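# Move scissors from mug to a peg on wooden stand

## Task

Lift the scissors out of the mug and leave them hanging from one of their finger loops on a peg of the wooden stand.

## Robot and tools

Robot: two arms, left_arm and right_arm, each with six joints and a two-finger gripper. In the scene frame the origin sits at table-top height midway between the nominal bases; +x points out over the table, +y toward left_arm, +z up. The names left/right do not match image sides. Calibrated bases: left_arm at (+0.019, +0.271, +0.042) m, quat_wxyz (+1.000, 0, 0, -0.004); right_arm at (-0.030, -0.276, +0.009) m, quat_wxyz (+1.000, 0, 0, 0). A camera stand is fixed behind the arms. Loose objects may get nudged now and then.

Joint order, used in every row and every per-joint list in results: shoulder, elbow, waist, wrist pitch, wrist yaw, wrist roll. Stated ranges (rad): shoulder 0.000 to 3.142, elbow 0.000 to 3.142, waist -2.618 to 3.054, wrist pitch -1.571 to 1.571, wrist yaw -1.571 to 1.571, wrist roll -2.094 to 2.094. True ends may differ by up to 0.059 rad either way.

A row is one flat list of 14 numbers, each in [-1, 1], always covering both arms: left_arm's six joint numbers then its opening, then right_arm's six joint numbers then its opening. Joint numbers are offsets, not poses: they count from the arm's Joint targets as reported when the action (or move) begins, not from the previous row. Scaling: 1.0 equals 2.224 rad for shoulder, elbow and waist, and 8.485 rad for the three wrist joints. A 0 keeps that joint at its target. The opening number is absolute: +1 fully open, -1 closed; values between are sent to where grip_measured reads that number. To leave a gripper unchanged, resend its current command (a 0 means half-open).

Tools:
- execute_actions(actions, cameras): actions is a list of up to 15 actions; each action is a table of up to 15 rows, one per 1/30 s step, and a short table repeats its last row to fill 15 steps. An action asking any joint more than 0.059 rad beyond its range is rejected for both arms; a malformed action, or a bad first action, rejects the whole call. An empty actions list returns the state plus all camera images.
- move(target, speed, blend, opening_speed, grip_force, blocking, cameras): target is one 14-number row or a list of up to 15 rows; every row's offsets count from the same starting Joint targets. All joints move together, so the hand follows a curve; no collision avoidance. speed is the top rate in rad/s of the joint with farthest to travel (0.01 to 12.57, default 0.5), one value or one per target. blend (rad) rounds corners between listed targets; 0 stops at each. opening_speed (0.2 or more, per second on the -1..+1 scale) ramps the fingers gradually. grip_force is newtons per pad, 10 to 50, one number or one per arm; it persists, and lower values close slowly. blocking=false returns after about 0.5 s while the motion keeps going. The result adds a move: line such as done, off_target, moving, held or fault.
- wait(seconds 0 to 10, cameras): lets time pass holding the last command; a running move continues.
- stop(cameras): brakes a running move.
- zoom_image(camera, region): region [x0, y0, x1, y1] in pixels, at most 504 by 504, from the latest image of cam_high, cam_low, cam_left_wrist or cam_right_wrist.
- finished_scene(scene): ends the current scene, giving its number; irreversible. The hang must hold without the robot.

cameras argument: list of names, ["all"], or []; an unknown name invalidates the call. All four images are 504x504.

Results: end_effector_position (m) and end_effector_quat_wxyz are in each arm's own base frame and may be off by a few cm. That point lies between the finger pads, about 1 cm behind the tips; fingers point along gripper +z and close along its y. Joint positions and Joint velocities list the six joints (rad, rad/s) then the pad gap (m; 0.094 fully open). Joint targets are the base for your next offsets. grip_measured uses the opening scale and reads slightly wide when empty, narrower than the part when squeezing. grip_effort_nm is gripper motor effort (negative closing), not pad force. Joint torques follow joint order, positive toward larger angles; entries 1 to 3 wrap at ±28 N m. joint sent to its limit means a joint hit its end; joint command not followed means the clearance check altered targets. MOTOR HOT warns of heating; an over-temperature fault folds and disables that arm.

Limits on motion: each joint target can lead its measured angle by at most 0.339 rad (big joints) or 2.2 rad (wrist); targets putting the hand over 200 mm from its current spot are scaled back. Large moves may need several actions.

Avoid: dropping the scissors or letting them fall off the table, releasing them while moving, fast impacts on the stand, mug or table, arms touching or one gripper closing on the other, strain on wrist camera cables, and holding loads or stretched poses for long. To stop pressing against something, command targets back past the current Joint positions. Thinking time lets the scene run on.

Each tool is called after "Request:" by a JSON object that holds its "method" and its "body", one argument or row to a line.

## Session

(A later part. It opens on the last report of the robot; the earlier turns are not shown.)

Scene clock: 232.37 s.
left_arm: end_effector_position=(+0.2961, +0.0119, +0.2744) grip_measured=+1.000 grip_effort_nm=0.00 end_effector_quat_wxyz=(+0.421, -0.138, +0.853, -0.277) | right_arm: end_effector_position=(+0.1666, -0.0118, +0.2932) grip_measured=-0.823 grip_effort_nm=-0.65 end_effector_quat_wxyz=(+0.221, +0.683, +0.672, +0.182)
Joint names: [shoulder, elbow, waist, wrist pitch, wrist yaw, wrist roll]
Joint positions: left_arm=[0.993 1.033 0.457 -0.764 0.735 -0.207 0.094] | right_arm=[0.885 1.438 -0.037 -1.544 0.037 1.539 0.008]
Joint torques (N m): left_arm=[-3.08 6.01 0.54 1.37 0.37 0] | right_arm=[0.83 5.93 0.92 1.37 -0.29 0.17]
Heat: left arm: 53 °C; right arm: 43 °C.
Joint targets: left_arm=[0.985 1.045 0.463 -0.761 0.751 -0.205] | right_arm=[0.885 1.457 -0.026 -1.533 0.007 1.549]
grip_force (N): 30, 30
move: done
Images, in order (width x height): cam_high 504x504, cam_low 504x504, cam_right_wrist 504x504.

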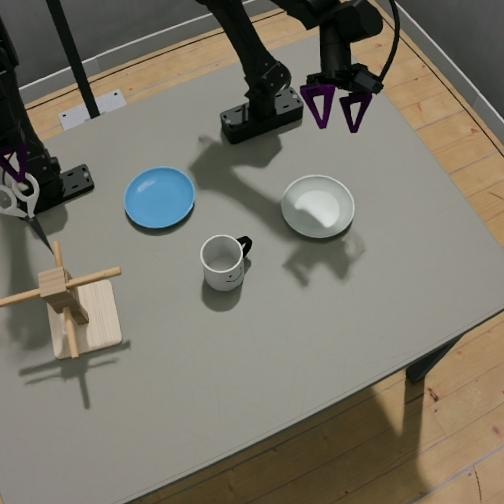

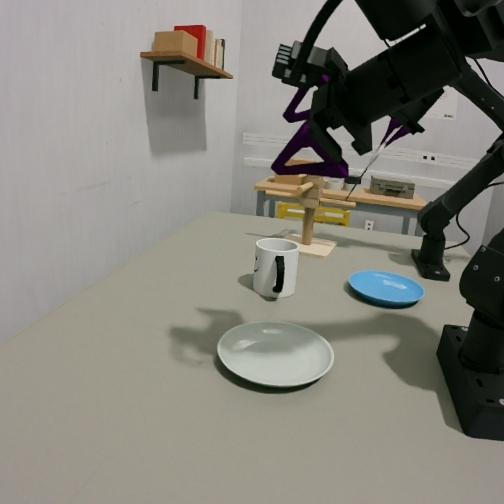

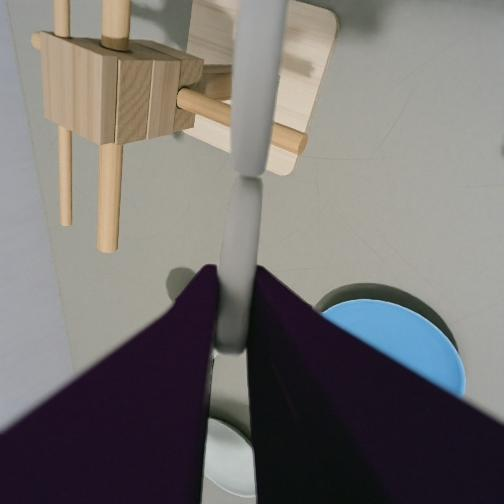

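Request:
{"method": "move", "body": {
  "target": [0,0,0,0,0,0,1,0,0,-0.1007,0,-0.0044,-0.376,-0.92],
  "speed": 1.0,
  "cameras": ["cam_high","cam_low","cam_right_wrist"]
}}

Request:
{"method": "zoom_image", "body": {
  "camera": "cam_high",
  "region": [0, 120, 150, 370]
}}

Request:
{"method": "zoom_image", "body": {
  "camera": "cam_low",
  "region": [270, 120, 470, 270]
}}

Scene clock: 248.90 s.
left_arm: end_effector_position=(+0.2961, +0.0119, +0.2744) grip_measured=+1.000 grip_effort_nm=0.00 end_effector_quat_wxyz=(+0.421, -0.138, +0.853, -0.277) | right_arm: end_effector_position=(+0.1629, -0.0369, +0.2931) grip_measured=-0.823 grip_effort_nm=-0.65 end_effector_quat_wxyz=(+0.174, -0.615, +0.735, -0.227)
Joint names: [shoulder, elbow, waist, wrist pitch, wrist yaw, wrist roll]
Joint positions: left_arm=[0.993 1.033 0.457 -0.764 0.735 -0.207 0.094] | right_arm=[0.885 1.438 -0.243 -1.544 -0.013 -1.633 0.008]
Joint torques (N m): left_arm=[-3.06 5.98 0.53 1.37 0.37 -0.01] | right_arm=[0.79 5.97 -0.54 1.37 -0.18 -0.05]
Heat: left arm: 53 °C; right arm: 43 °C.
Joint targets: left_arm=[0.985 1.045 0.463 -0.761 0.751 -0.205] | right_arm=[0.885 1.457 -0.250 -1.532 -0.031 -1.641]
grip_force (N): 30, 30
move: done
Images, in order (width x height): cam_high 504x504, cam_low 504x504, cam_right_wrist 504x504.

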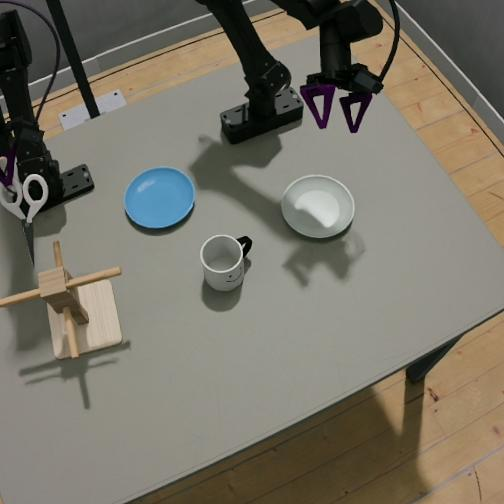

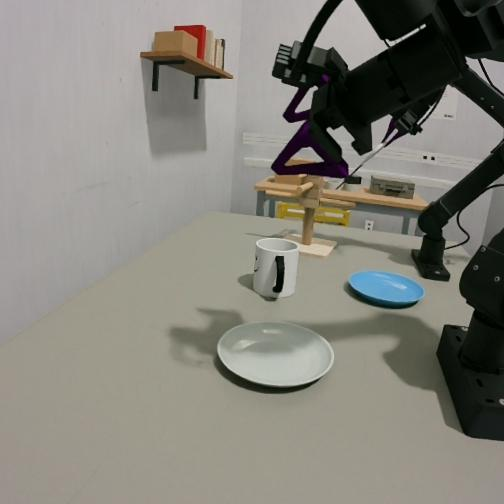

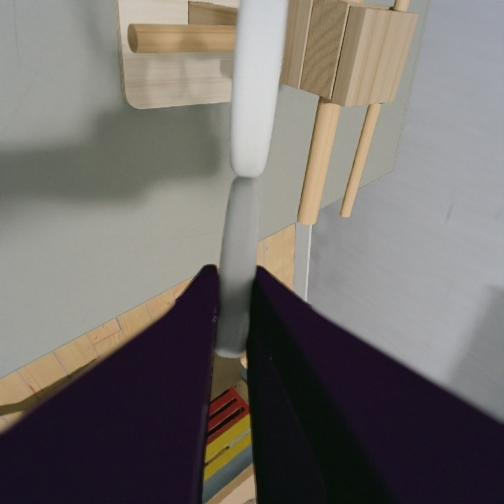

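Scaled by 2.016 from the camera's 504x504 image, which has a finer 720x720 frame.

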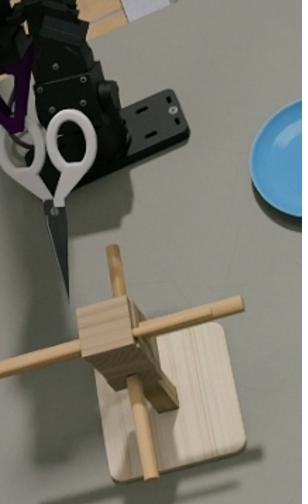

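Scaled by 2.520 from the camera's 504x504 image, which has a finer 720x720 frame.

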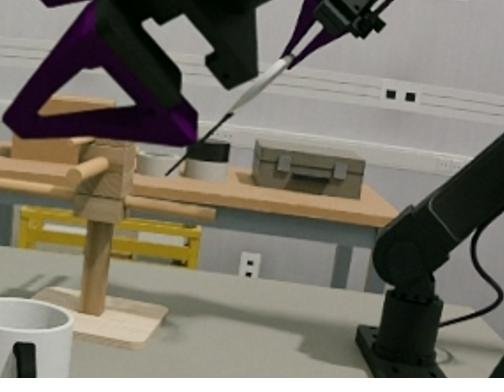

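Request:
{"method": "zoom_image", "body": {
  "camera": "cam_right_wrist",
  "region": [100, 0, 440, 240]
}}

Scaled by 1.482 from the camera's 504x504 image, which has a finer 720x720 frame.

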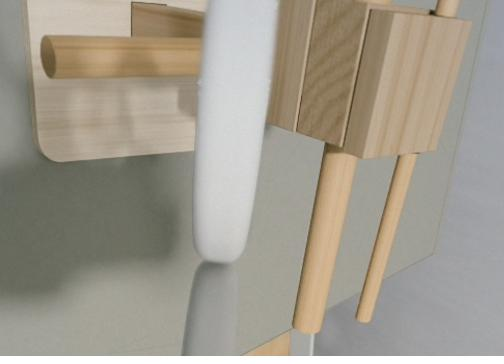

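Request:
{"method": "move", "body": {
  "target": [0,0,0,0,0,0,1,-0.0472,-0.21,-0.038,0.0159,-0.004,-0.0085,-0.92],
  "speed": 0.4,
  "cameras": ["cam_high","cam_low","cam_right_wrist"]
}}

Request:
{"method": "zoom_image", "body": {
  "camera": "cam_high",
  "region": [0, 120, 150, 370]
}}

Request:
{"method": "zoom_image", "body": {
  "camera": "cam_low",
  "region": [270, 120, 470, 270]
}}

Request:
{"method": "zoom_image", "body": {
  "camera": "cam_right_wrist",
  "region": [100, 0, 440, 240]
}}

Scene clock: 257.33 s.
left_arm: end_effector_position=(+0.2961, +0.0119, +0.2744) grip_measured=+1.000 grip_effort_nm=0.00 end_effector_quat_wxyz=(+0.421, -0.138, +0.853, -0.277) | right_arm: end_effector_position=(+0.1437, -0.0392, +0.1785) grip_measured=-0.823 grip_effort_nm=-0.65 end_effector_quat_wxyz=(+0.111, -0.628, +0.758, -0.137)
Joint names: [shoulder, elbow, waist, wrist pitch, wrist yaw, wrist roll]
Joint positions: left_arm=[0.993 1.033 0.457 -0.764 0.735 -0.207 0.094] | right_arm=[0.791 0.99 -0.328 -1.419 -0.045 -1.704 0.008]
Joint torques (N m): left_arm=[-3.1 6 0.51 1.37 0.38 0.01] | right_arm=[-0.42 5.3 -0.55 1.14 -0.21 -0.12]
Heat: left arm: 53 °C; right arm: 43 °C.
Joint targets: left_arm=[0.985 1.045 0.463 -0.761 0.751 -0.205] | right_arm=[0.779 0.989 -0.335 -1.398 -0.064 -1.713]
grip_force (N): 30, 30
move: done
Images, in order (width x height): cam_high 504x504, cam_low 504x504, cam_right_wrist 504x504.

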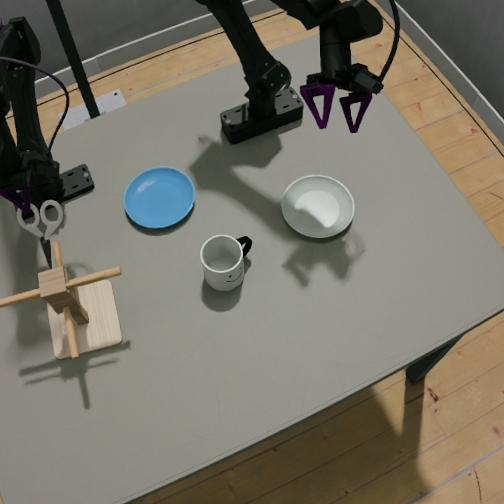

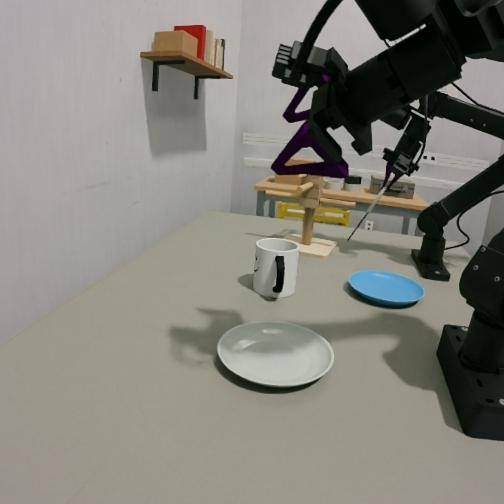

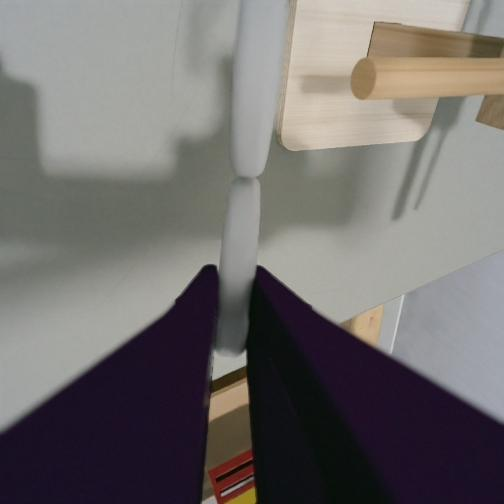

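Scaled by 2.016 from the camera's 504x504 image, which has a finer 720x720 frame.

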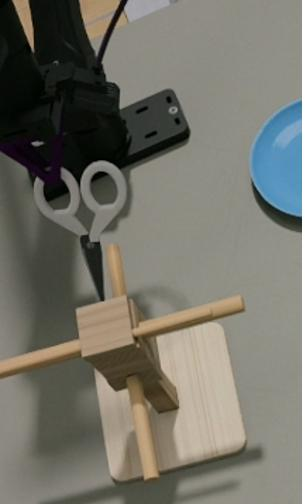

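Scaled by 2.520 from the camera's 504x504 image, which has a finer 720x720 frame.

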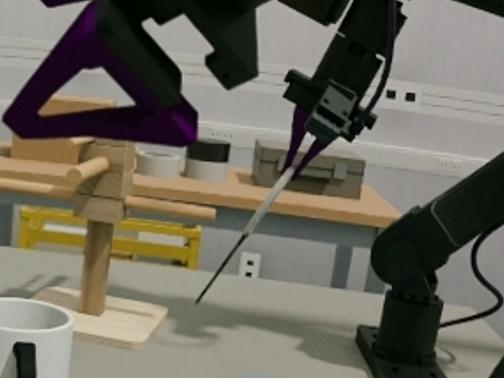

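Scaled by 1.482 from the camera's 504x504 image, which has a finer 720x720 frame.

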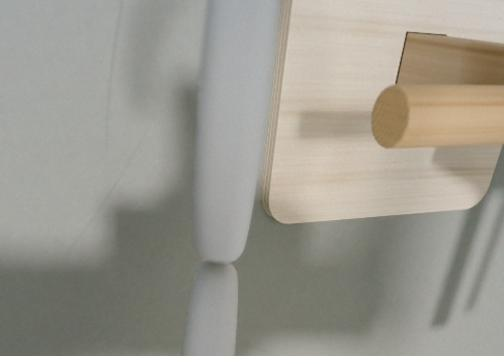

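Request:
{"method": "move", "body": {
  "target": [0,0,0,0,0,0,1,0.0445,-0.0076,-0.0063,0.0124,-0.0019,-0.0028,-0.92],
  "speed": 0.15,
  "cameras": ["cam_high","cam_low","cam_right_wrist"]
}}

Request:
{"method": "zoom_image", "body": {
  "camera": "cam_high",
  "region": [0, 170, 100, 300]
}}

Request:
{"method": "zoom_image", "body": {
  "camera": "cam_low",
  "region": [290, 150, 410, 270]
}}

Request:
{"method": "zoom_image", "body": {
  "camera": "cam_right_wrist",
  "region": [160, 0, 400, 200]
}}

Scene clock: 265.93 s.
left_arm: end_effector_position=(+0.2961, +0.0119, +0.2744) grip_measured=+1.000 grip_effort_nm=0.00 end_effector_quat_wxyz=(+0.421, -0.138, +0.853, -0.277) | right_arm: end_effector_position=(+0.1702, -0.0479, +0.1703) grip_measured=-0.823 grip_effort_nm=-0.65 end_effector_quat_wxyz=(+0.115, -0.633, +0.754, -0.136)
Joint names: [shoulder, elbow, waist, wrist pitch, wrist yaw, wrist roll]
Joint positions: left_arm=[0.993 1.033 0.457 -0.764 0.735 -0.207 0.094] | right_arm=[0.88 0.975 -0.342 -1.313 -0.061 -1.728 0.008]
Joint torques (N m): left_arm=[-3.12 5.98 0.47 1.37 0.37 0.01] | right_arm=[-0.58 5.39 -0.61 1.08 -0.25 -0.09]
Heat: left arm: 53 °C; right arm: 43 °C.
Joint targets: left_arm=[0.985 1.045 0.463 -0.761 0.751 -0.205] | right_arm=[0.878 0.973 -0.349 -1.292 -0.081 -1.737]
grip_force (N): 30, 30
move: done
Images, in order (width x height): cam_high 504x504, cam_low 504x504, cam_right_wrist 504x504.

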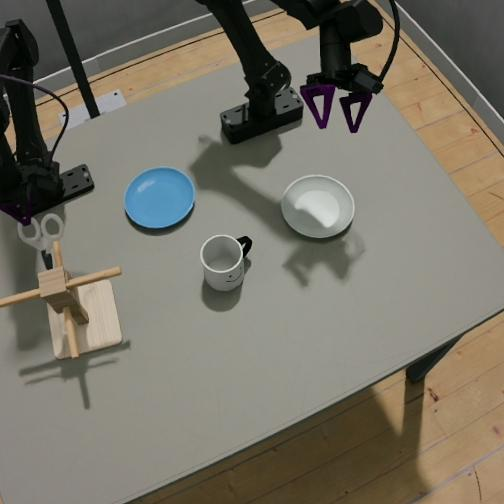

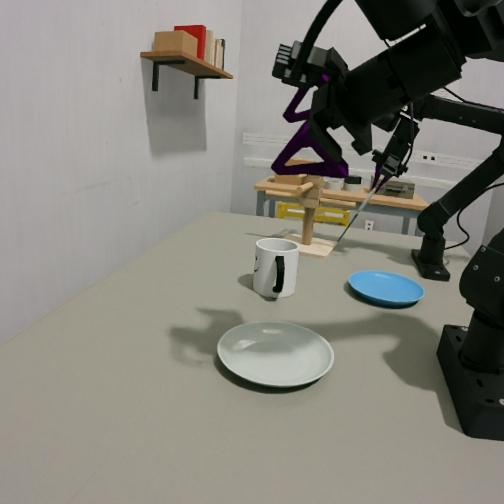

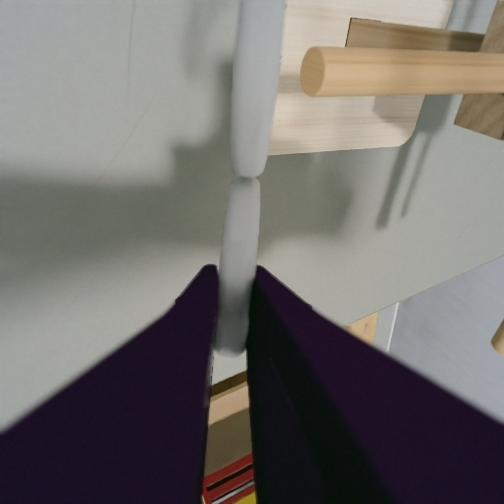

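Scaled by 3.877 from the camera's 504x504 image, which has a finer 720x720 frame.

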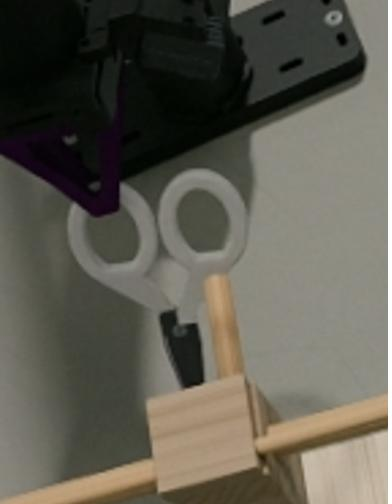

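Scaled by 4.200 from the camera's 504x504 image, which has a finer 720x720 frame.

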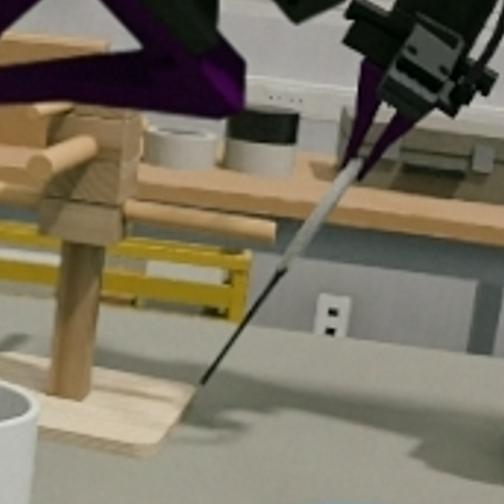

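Scaled by 2.100 from the camera's 504x504 image, which has a finer 720x720 frame.

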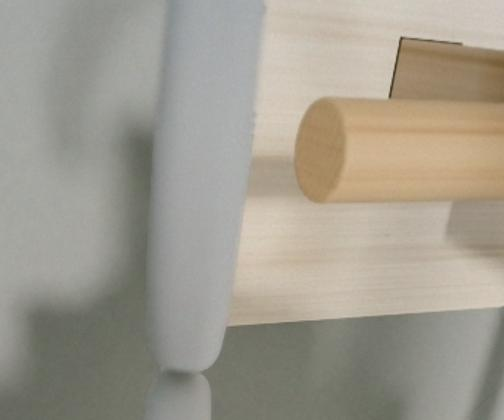

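Request:
{"method": "move", "body": {
  "target": [
    [0,0,0,0,0,0,1,-0.0445,0.0072,0.0063,-0.0125,0.002,0.0028,-0.92],
    [0,0,0,0,0,0,1,0.0031,0.2176,0.0445,-0.0283,0.0059,0.0113,-0.92],
    [0,0,0,0,0,0,1,0.0031,0.2176,0.5616,-0.0283,0.0059,0.0113,-0.92]
  ],
  "speed": 0.6,
  "blend": 0.02,
  "cameras": ["cam_high","cam_low","cam_right_wrist"]
}}

Scene clock: 294.17 s.
left_arm: end_effector_position=(+0.2961, +0.0119, +0.2744) grip_measured=+1.000 grip_effort_nm=0.00 end_effector_quat_wxyz=(+0.421, -0.138, +0.853, -0.277) | right_arm: end_effector_position=(+0.1010, +0.1351, +0.2930) grip_measured=-0.823 grip_effort_nm=-0.65 end_effector_quat_wxyz=(-0.273, +0.917, -0.276, +0.095)
Joint names: [shoulder, elbow, waist, wrist pitch, wrist yaw, wrist roll]
Joint positions: left_arm=[0.993 1.033 0.457 -0.764 0.735 -0.207 0.094] | right_arm=[0.883 1.433 0.894 -1.534 -0.027 -1.654 0.008]
Joint torques (N m): left_arm=[-3.08 5.98 0.51 1.38 0.38 0.01] | right_arm=[1.06 6.37 0.65 1.28 -0.06 0.16]
Heat: left arm: 53 °C; right arm: 42 °C.
Joint targets: left_arm=[0.985 1.045 0.463 -0.761 0.751 -0.205] | right_arm=[0.885 1.457 0.900 -1.532 -0.031 -1.641]
grip_force (N): 30, 30
move: done
Images, in order (width x height): cam_high 504x504, cam_low 504x504, cam_right_wrist 504x504.

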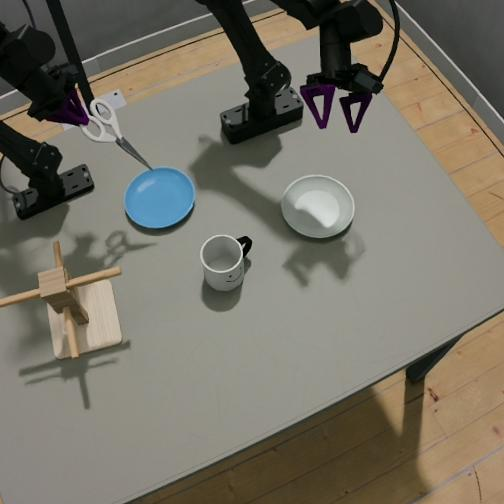

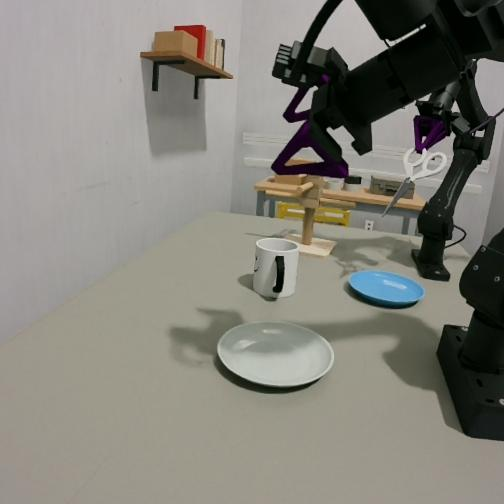

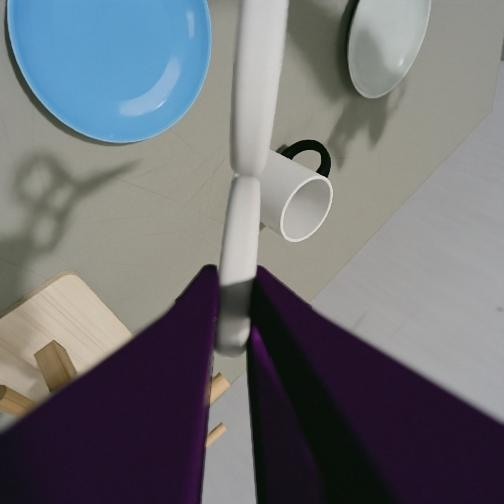

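Request:
{"method": "move", "body": {
  "target": [
    [0,0,0,0,0,0,1,0,0,0,0,0.0172,0.2779,-0.92],
    [0,0,0,0,0,0,1,0.3925,0.152,-0.1349,0.0104,0.0172,0.2779,-0.92]
  ],
  "speed": [1.0,0.5],
  "blend": 0.02,
  "cameras": ["cam_high","cam_low","cam_right_wrist","cam_left_wrist"]
}}

Request:
{"method": "zoom_image", "body": {
  "camera": "cam_high",
  "region": [20, 150, 220, 350]
}}

Request:
{"method": "zoom_image", "body": {
  "camera": "cam_low",
  "region": [270, 120, 420, 270]
}}

Request:
{"method": "zoom_image", "body": {
  "camera": "cam_right_wrist",
  "region": [200, 0, 504, 304]
}}

Scene clock: 300.33 s.
left_arm: end_effector_position=(+0.2961, +0.0119, +0.2744) grip_measured=+1.000 grip_effort_nm=0.00 end_effector_quat_wxyz=(+0.421, -0.138, +0.853, -0.277) | right_arm: end_effector_position=(+0.2917, +0.1803, +0.1888) grip_measured=-0.823 grip_effort_nm=-0.65 end_effector_quat_wxyz=(+0.074, +0.054, +0.996, -0.007)
Joint names: [shoulder, elbow, waist, wrist pitch, wrist yaw, wrist roll]
Joint positions: left_arm=[0.993 1.033 0.457 -0.764 0.735 -0.207 0.094] | right_arm=[1.764 1.762 0.604 -1.461 0.102 0.707 0.008]
Joint torques (N m): left_arm=[-3.06 5.98 0.53 1.38 0.37 0] | right_arm=[-8.77 7.91 -0.28 0.61 0.16 0.13]
Heat: left arm: 53 °C; right arm: 42 °C.
Joint targets: left_arm=[0.985 1.045 0.463 -0.761 0.751 -0.205] | right_arm=[1.758 1.795 0.600 -1.444 0.116 0.717]
grip_force (N): 30, 30
move: done

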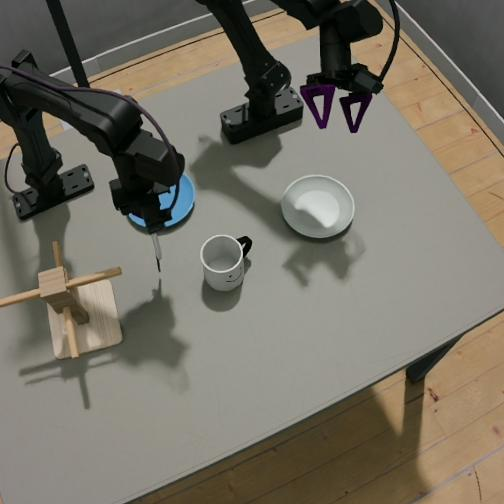

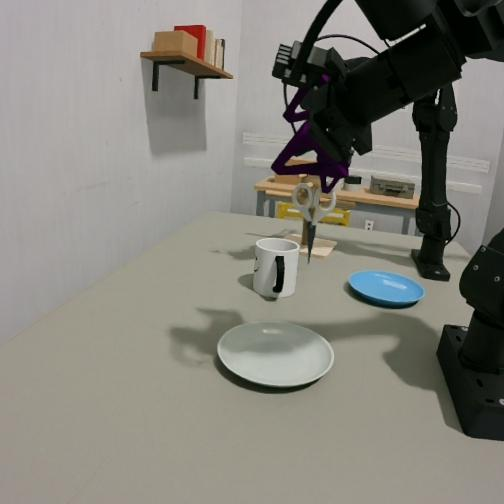

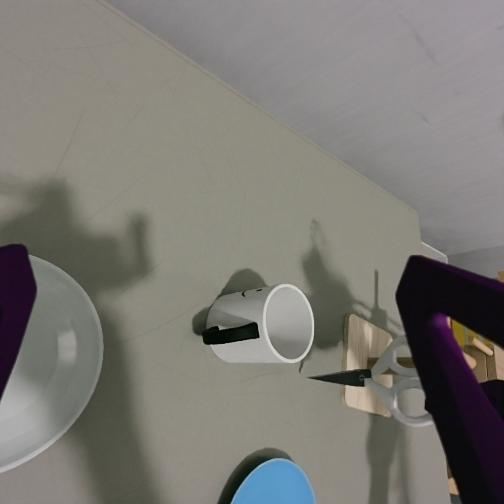

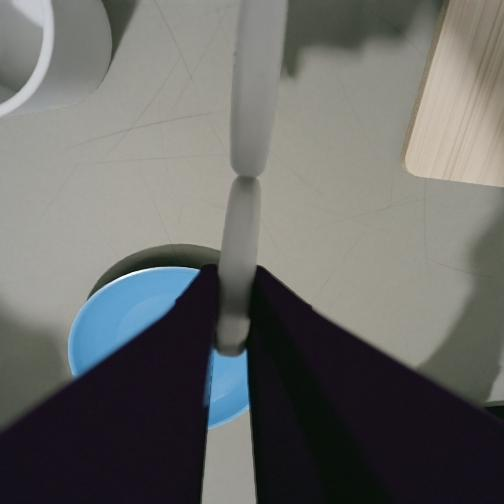

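Scaled by 2.520 from the camera's 504x504 image, which has a finer 720x720 frame.

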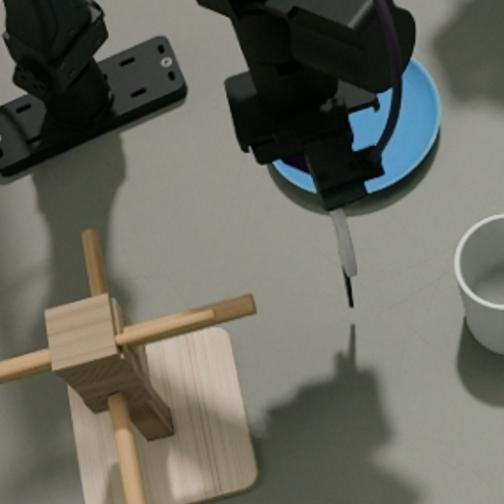

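Scaled by 3.360 from the camera's 504x504 image, which has a finer 720x720 frame.

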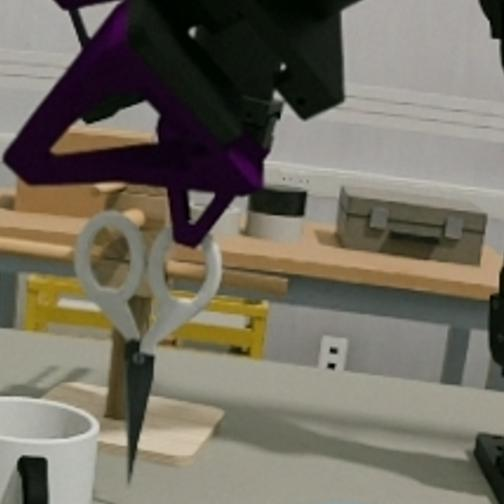

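Scaled by 1.658 from the camera's 504x504 image, which has a finer 720x720 frame.

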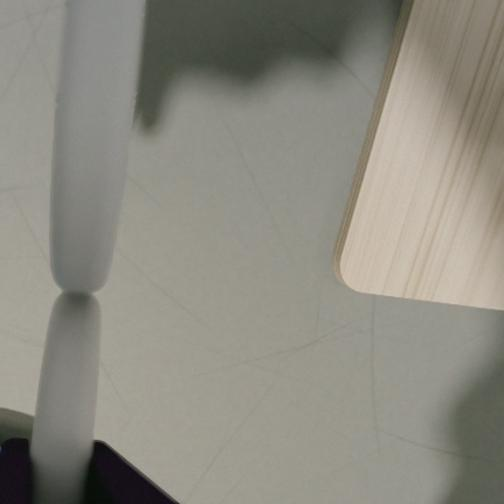

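Request:
{"method": "zoom_image", "body": {
  "camera": "cam_low",
  "region": [280, 160, 350, 230]
}}

Request:
{"method": "zoom_image", "body": {
  "camera": "cam_high",
  "region": [40, 235, 140, 335]
}}

Scaled by 7.200 from the camera's 504x504 image, which has a finer 720x720 frame.

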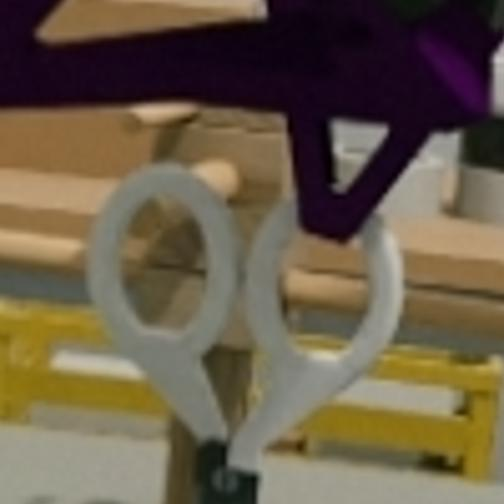

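Scaled by 5.040 from the camera's 504x504 image, which has a finer 720x720 frame.

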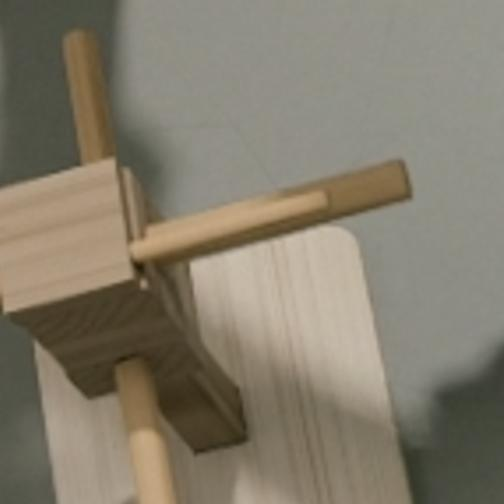

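Request:
{"method": "move", "body": {
  "target": [0,0,0,0,0,0,1,-0.0328,-0.0445,-0.0423,0.0031,0.0007,-0.0059,-0.92],
  "speed": 0.2,
  "cameras": ["cam_high","cam_low","cam_right_wrist"]
}}

Request:
{"method": "zoom_image", "body": {
  "camera": "cam_low",
  "region": [280, 160, 350, 230]
}}

Request:
{"method": "zoom_image", "body": {
  "camera": "cam_high",
  "region": [40, 200, 180, 340]
}}

Request:
{"method": "zoom_image", "body": {
  "camera": "cam_right_wrist",
  "region": [200, 0, 504, 304]
}}

Scene clock: 312.53 s.
left_arm: end_effector_position=(+0.2961, +0.0119, +0.2744) grip_measured=+1.000 grip_effort_nm=0.00 end_effector_quat_wxyz=(+0.421, -0.138, +0.853, -0.277) | right_arm: end_effector_position=(+0.2996, +0.1469, +0.1847) grip_measured=-0.823 grip_effort_nm=-0.65 end_effector_quat_wxyz=(+0.073, +0.086, +0.994, -0.015)
Joint names: [shoulder, elbow, waist, wrist pitch, wrist yaw, wrist roll]
Joint positions: left_arm=[0.993 1.033 0.457 -0.764 0.735 -0.207 0.094] | right_arm=[1.726 1.699 0.51 -1.439 0.106 0.677 0.008]
Joint torques (N m): left_arm=[-3.08 6 0.53 1.37 0.38 0.01] | right_arm=[-11.38 5.26 -0.25 0.63 0.18 -0.13]
Heat: left arm: 53 °C; right arm: 42 °C.
Joint targets: left_arm=[0.985 1.045 0.463 -0.761 0.751 -0.205] | right_arm=[1.685 1.696 0.506 -1.418 0.121 0.667]
grip_force (N): 30, 30
move: off_target (right_arm); right_arm: the shoulder is farthest, 0.041 rad from its target
Images, in order (width x height): cam_high 504x504, cam_low 504x504, cam_right_wrist 504x504.

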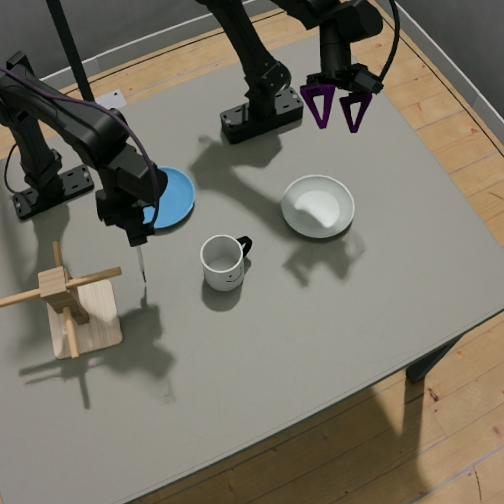

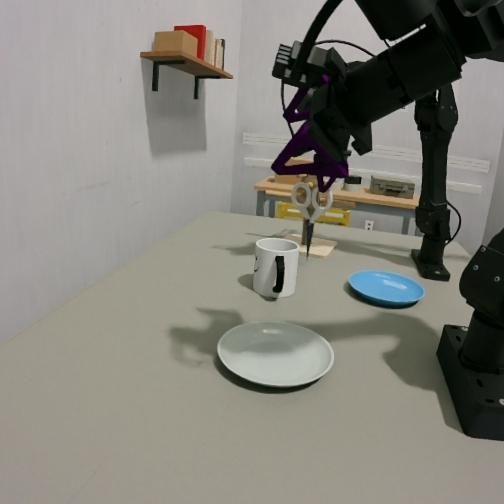

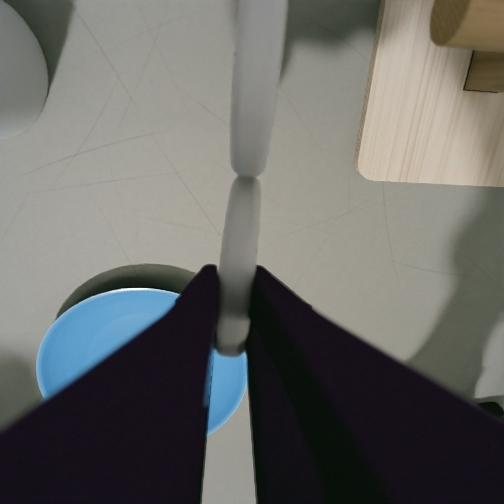

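Scaled by 7.200 from the camera's 504x504 image, which has a finer 720x720 frame.

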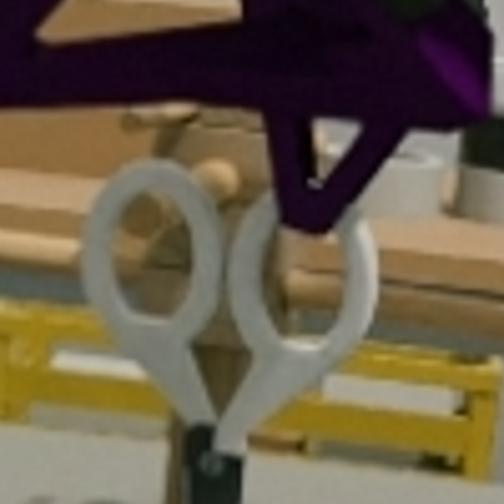

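Scaled by 3.600 from the camera's 504x504 image, which has a finer 720x720 frame.

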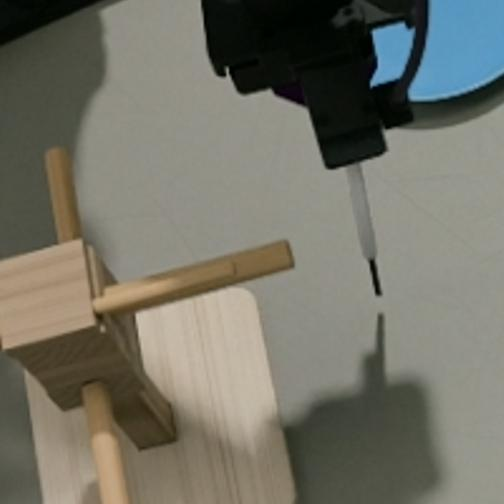

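Scaled by 1.658 from the camera's 504x504 image, which has a finer 720x720 frame.

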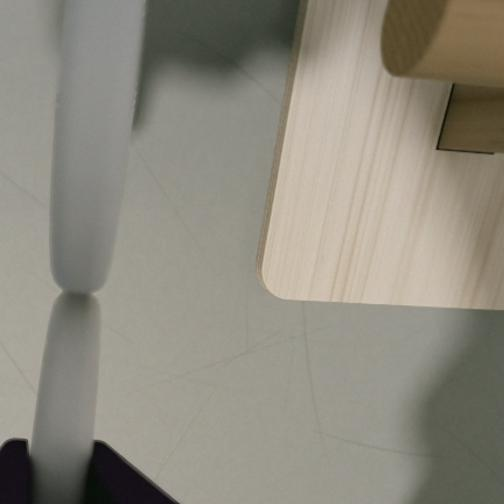

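Request:
{"method": "move", "body": {
  "target": [0,0,0,0,0,0,1,-0.0153,0.0,-0.0328,0,-0.0021,-0.0088,-0.92],
  "speed": 0.15,
  "cameras": ["cam_high","cam_low","cam_right_wrist"]
}}

Request:
{"method": "zoom_image", "body": {
  "camera": "cam_low",
  "region": [280, 160, 350, 230]
}}

Request:
{"method": "zoom_image", "body": {
  "camera": "cam_high",
  "region": [40, 200, 180, 340]
}}

Request:
{"method": "zoom_image", "body": {
  "camera": "cam_right_wrist",
  "region": [200, 0, 504, 304]
}}

Scene clock: 318.63 s.
left_arm: end_effector_position=(+0.2961, +0.0119, +0.2744) grip_measured=+1.000 grip_effort_nm=0.00 end_effector_quat_wxyz=(+0.421, -0.138, +0.853, -0.277) | right_arm: end_effector_position=(+0.3074, +0.1242, +0.1958) grip_measured=-0.823 grip_effort_nm=-0.65 end_effector_quat_wxyz=(+0.087, +0.086, +0.992, -0.010)
Joint names: [shoulder, elbow, waist, wrist pitch, wrist yaw, wrist roll]
Joint positions: left_arm=[0.993 1.033 0.457 -0.764 0.735 -0.207 0.094] | right_arm=[1.69 1.699 0.438 -1.438 0.105 0.603 0.008]
Joint torques (N m): left_arm=[-3.07 6 0.55 1.37 0.37 0] | right_arm=[-10.88 5.22 -0.34 0.72 0.03 -0.12]
Heat: left arm: 53 °C; right arm: 41 °C.
Joint targets: left_arm=[0.985 1.045 0.463 -0.761 0.751 -0.205] | right_arm=[1.651 1.696 0.433 -1.418 0.103 0.592]
grip_force (N): 30, 30
move: off_target (right_arm); right_arm: the shoulder is farthest, 0.039 rad from its target
Images, in order (width x height): cam_high 504x504, cam_low 504x504, cam_right_wrist 504x504.

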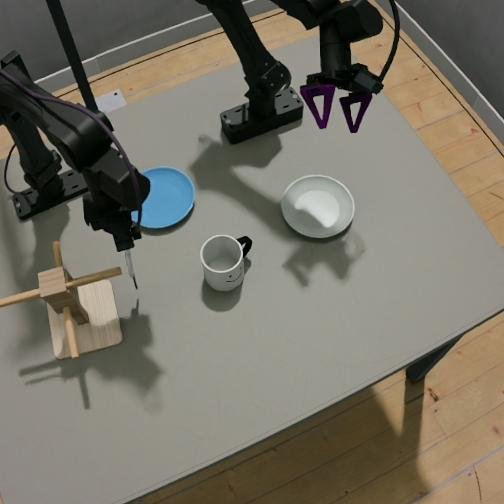

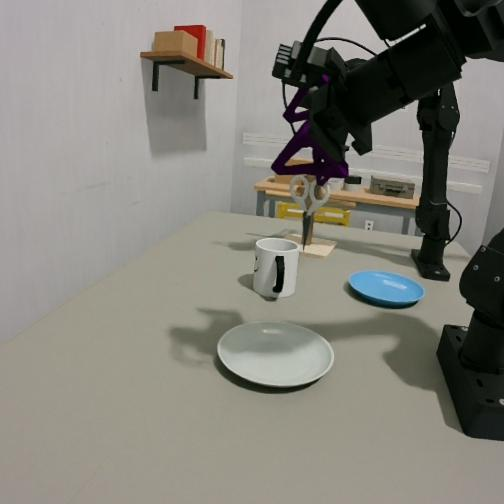

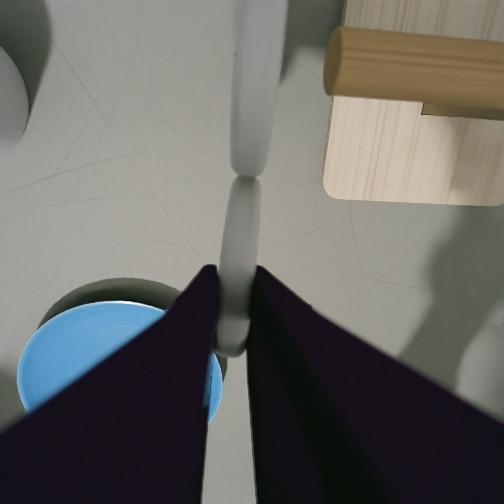

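Scaled by 7.200 from the camera's 504x504 image, which has a finer 720x720 frame.

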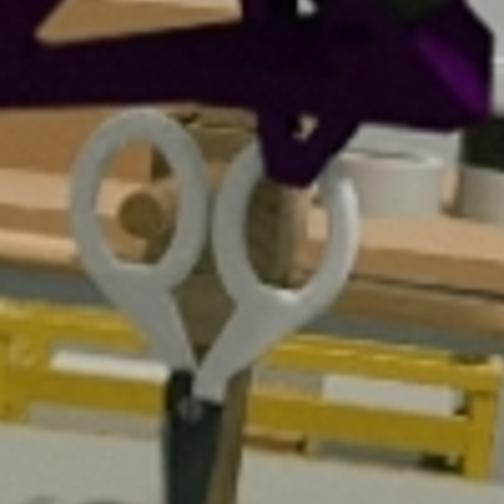

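Scaled by 3.600 from the camera's 504x504 image, which has a finer 720x720 frame.

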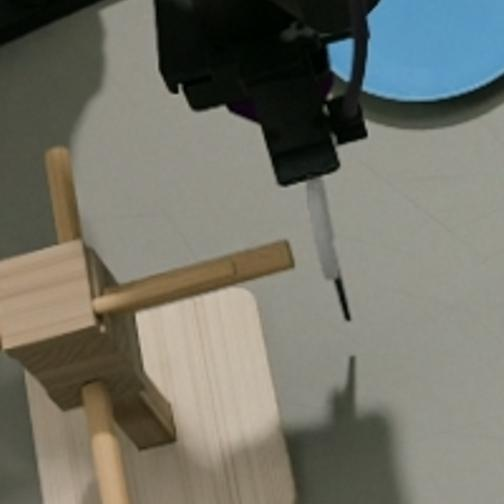

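Scaled by 1.658 from the camera's 504x504 image, which has a finer 720x720 frame.

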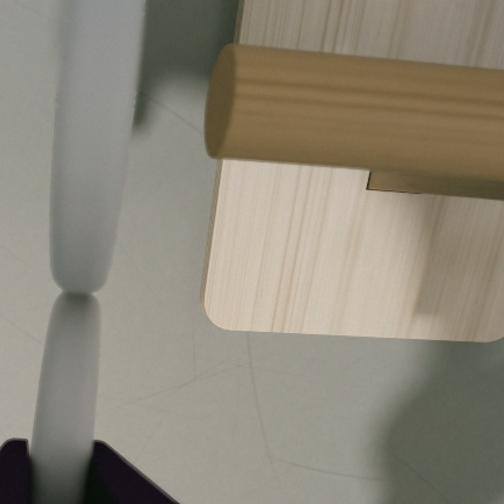

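Request:
{"method": "move", "body": {
  "target": [0,0,0,0,0,0,1,-0.0121,-0.0229,-0.0238,0.0037,-0.0015,-0.0063,-0.92],
  "speed": 0.12,
  "cameras": ["cam_high","cam_low","cam_right_wrist"]
}}

Request:
{"method": "zoom_image", "body": {
  "camera": "cam_low",
  "region": [280, 160, 350, 230]
}}

Request:
{"method": "zoom_image", "body": {
  "camera": "cam_right_wrist",
  "region": [200, 0, 450, 250]
}}

Scene clock: 330.77 s.
left_arm: end_effector_position=(+0.2961, +0.0119, +0.2744) grip_measured=+1.000 grip_effort_nm=0.00 end_effector_quat_wxyz=(+0.421, -0.138, +0.853, -0.277) | right_arm: end_effector_position=(+0.3086, +0.1081, +0.1898) grip_measured=-0.823 grip_effort_nm=-0.66 end_effector_quat_wxyz=(+0.085, +0.085, +0.993, -0.009)
Joint names: [shoulder, elbow, waist, wrist pitch, wrist yaw, wrist roll]
Joint positions: left_arm=[0.993 1.033 0.457 -0.764 0.735 -0.207 0.094] | right_arm=[1.666 1.648 0.385 -1.409 0.093 0.549 0.008]
Joint torques (N m): left_arm=[-3.08 5.98 0.53 1.37 0.37 0] | right_arm=[-10.92 5.27 -0.36 0.76 -0.02 -0.13]
Heat: left arm: 52 °C; right arm: 41 °C.
Joint targets: left_arm=[0.985 1.045 0.463 -0.761 0.751 -0.205] | right_arm=[1.625 1.645 0.380 -1.386 0.091 0.539]
grip_force (N): 30, 30
move: off_target (right_arm); right_arm: the shoulder is farthest, 0.042 rad from its target
Images, in order (width x height): cam_high 504x504, cam_low 504x504, cam_right_wrist 504x504.

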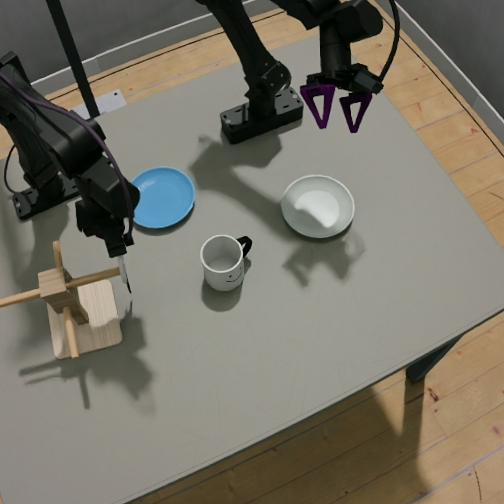

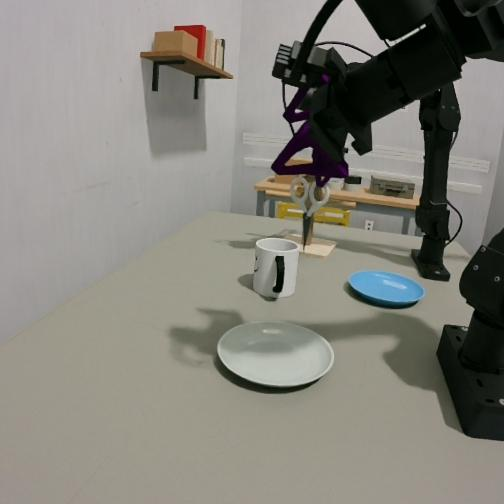

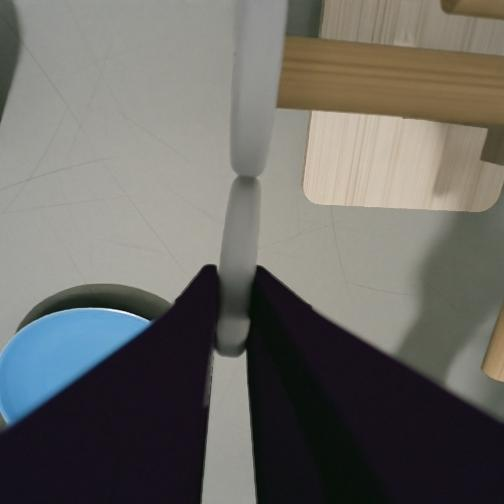

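Scaled by 7.200 from the camera's 504x504 image, which has a finer 720x720 frame.

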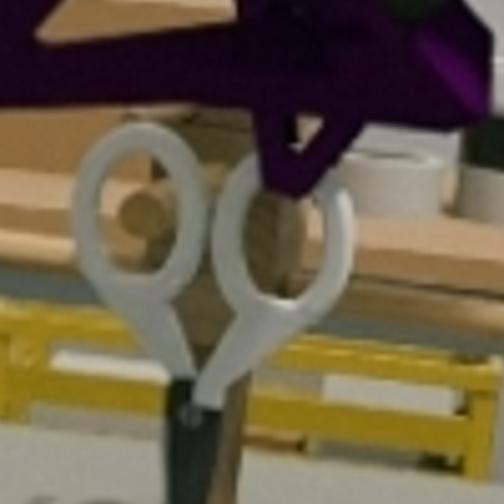

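Scaled by 2.016 from the camera's 504x504 image, which has a finer 720x720 frame.

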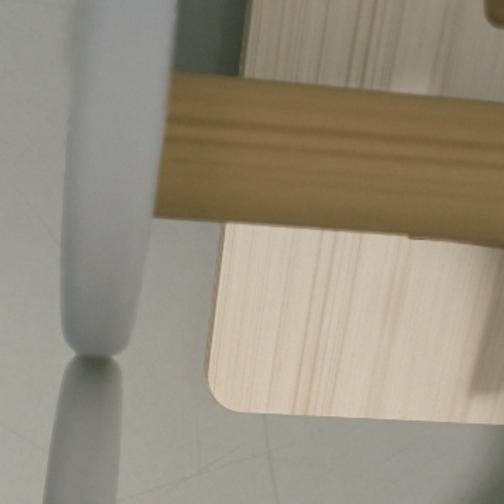

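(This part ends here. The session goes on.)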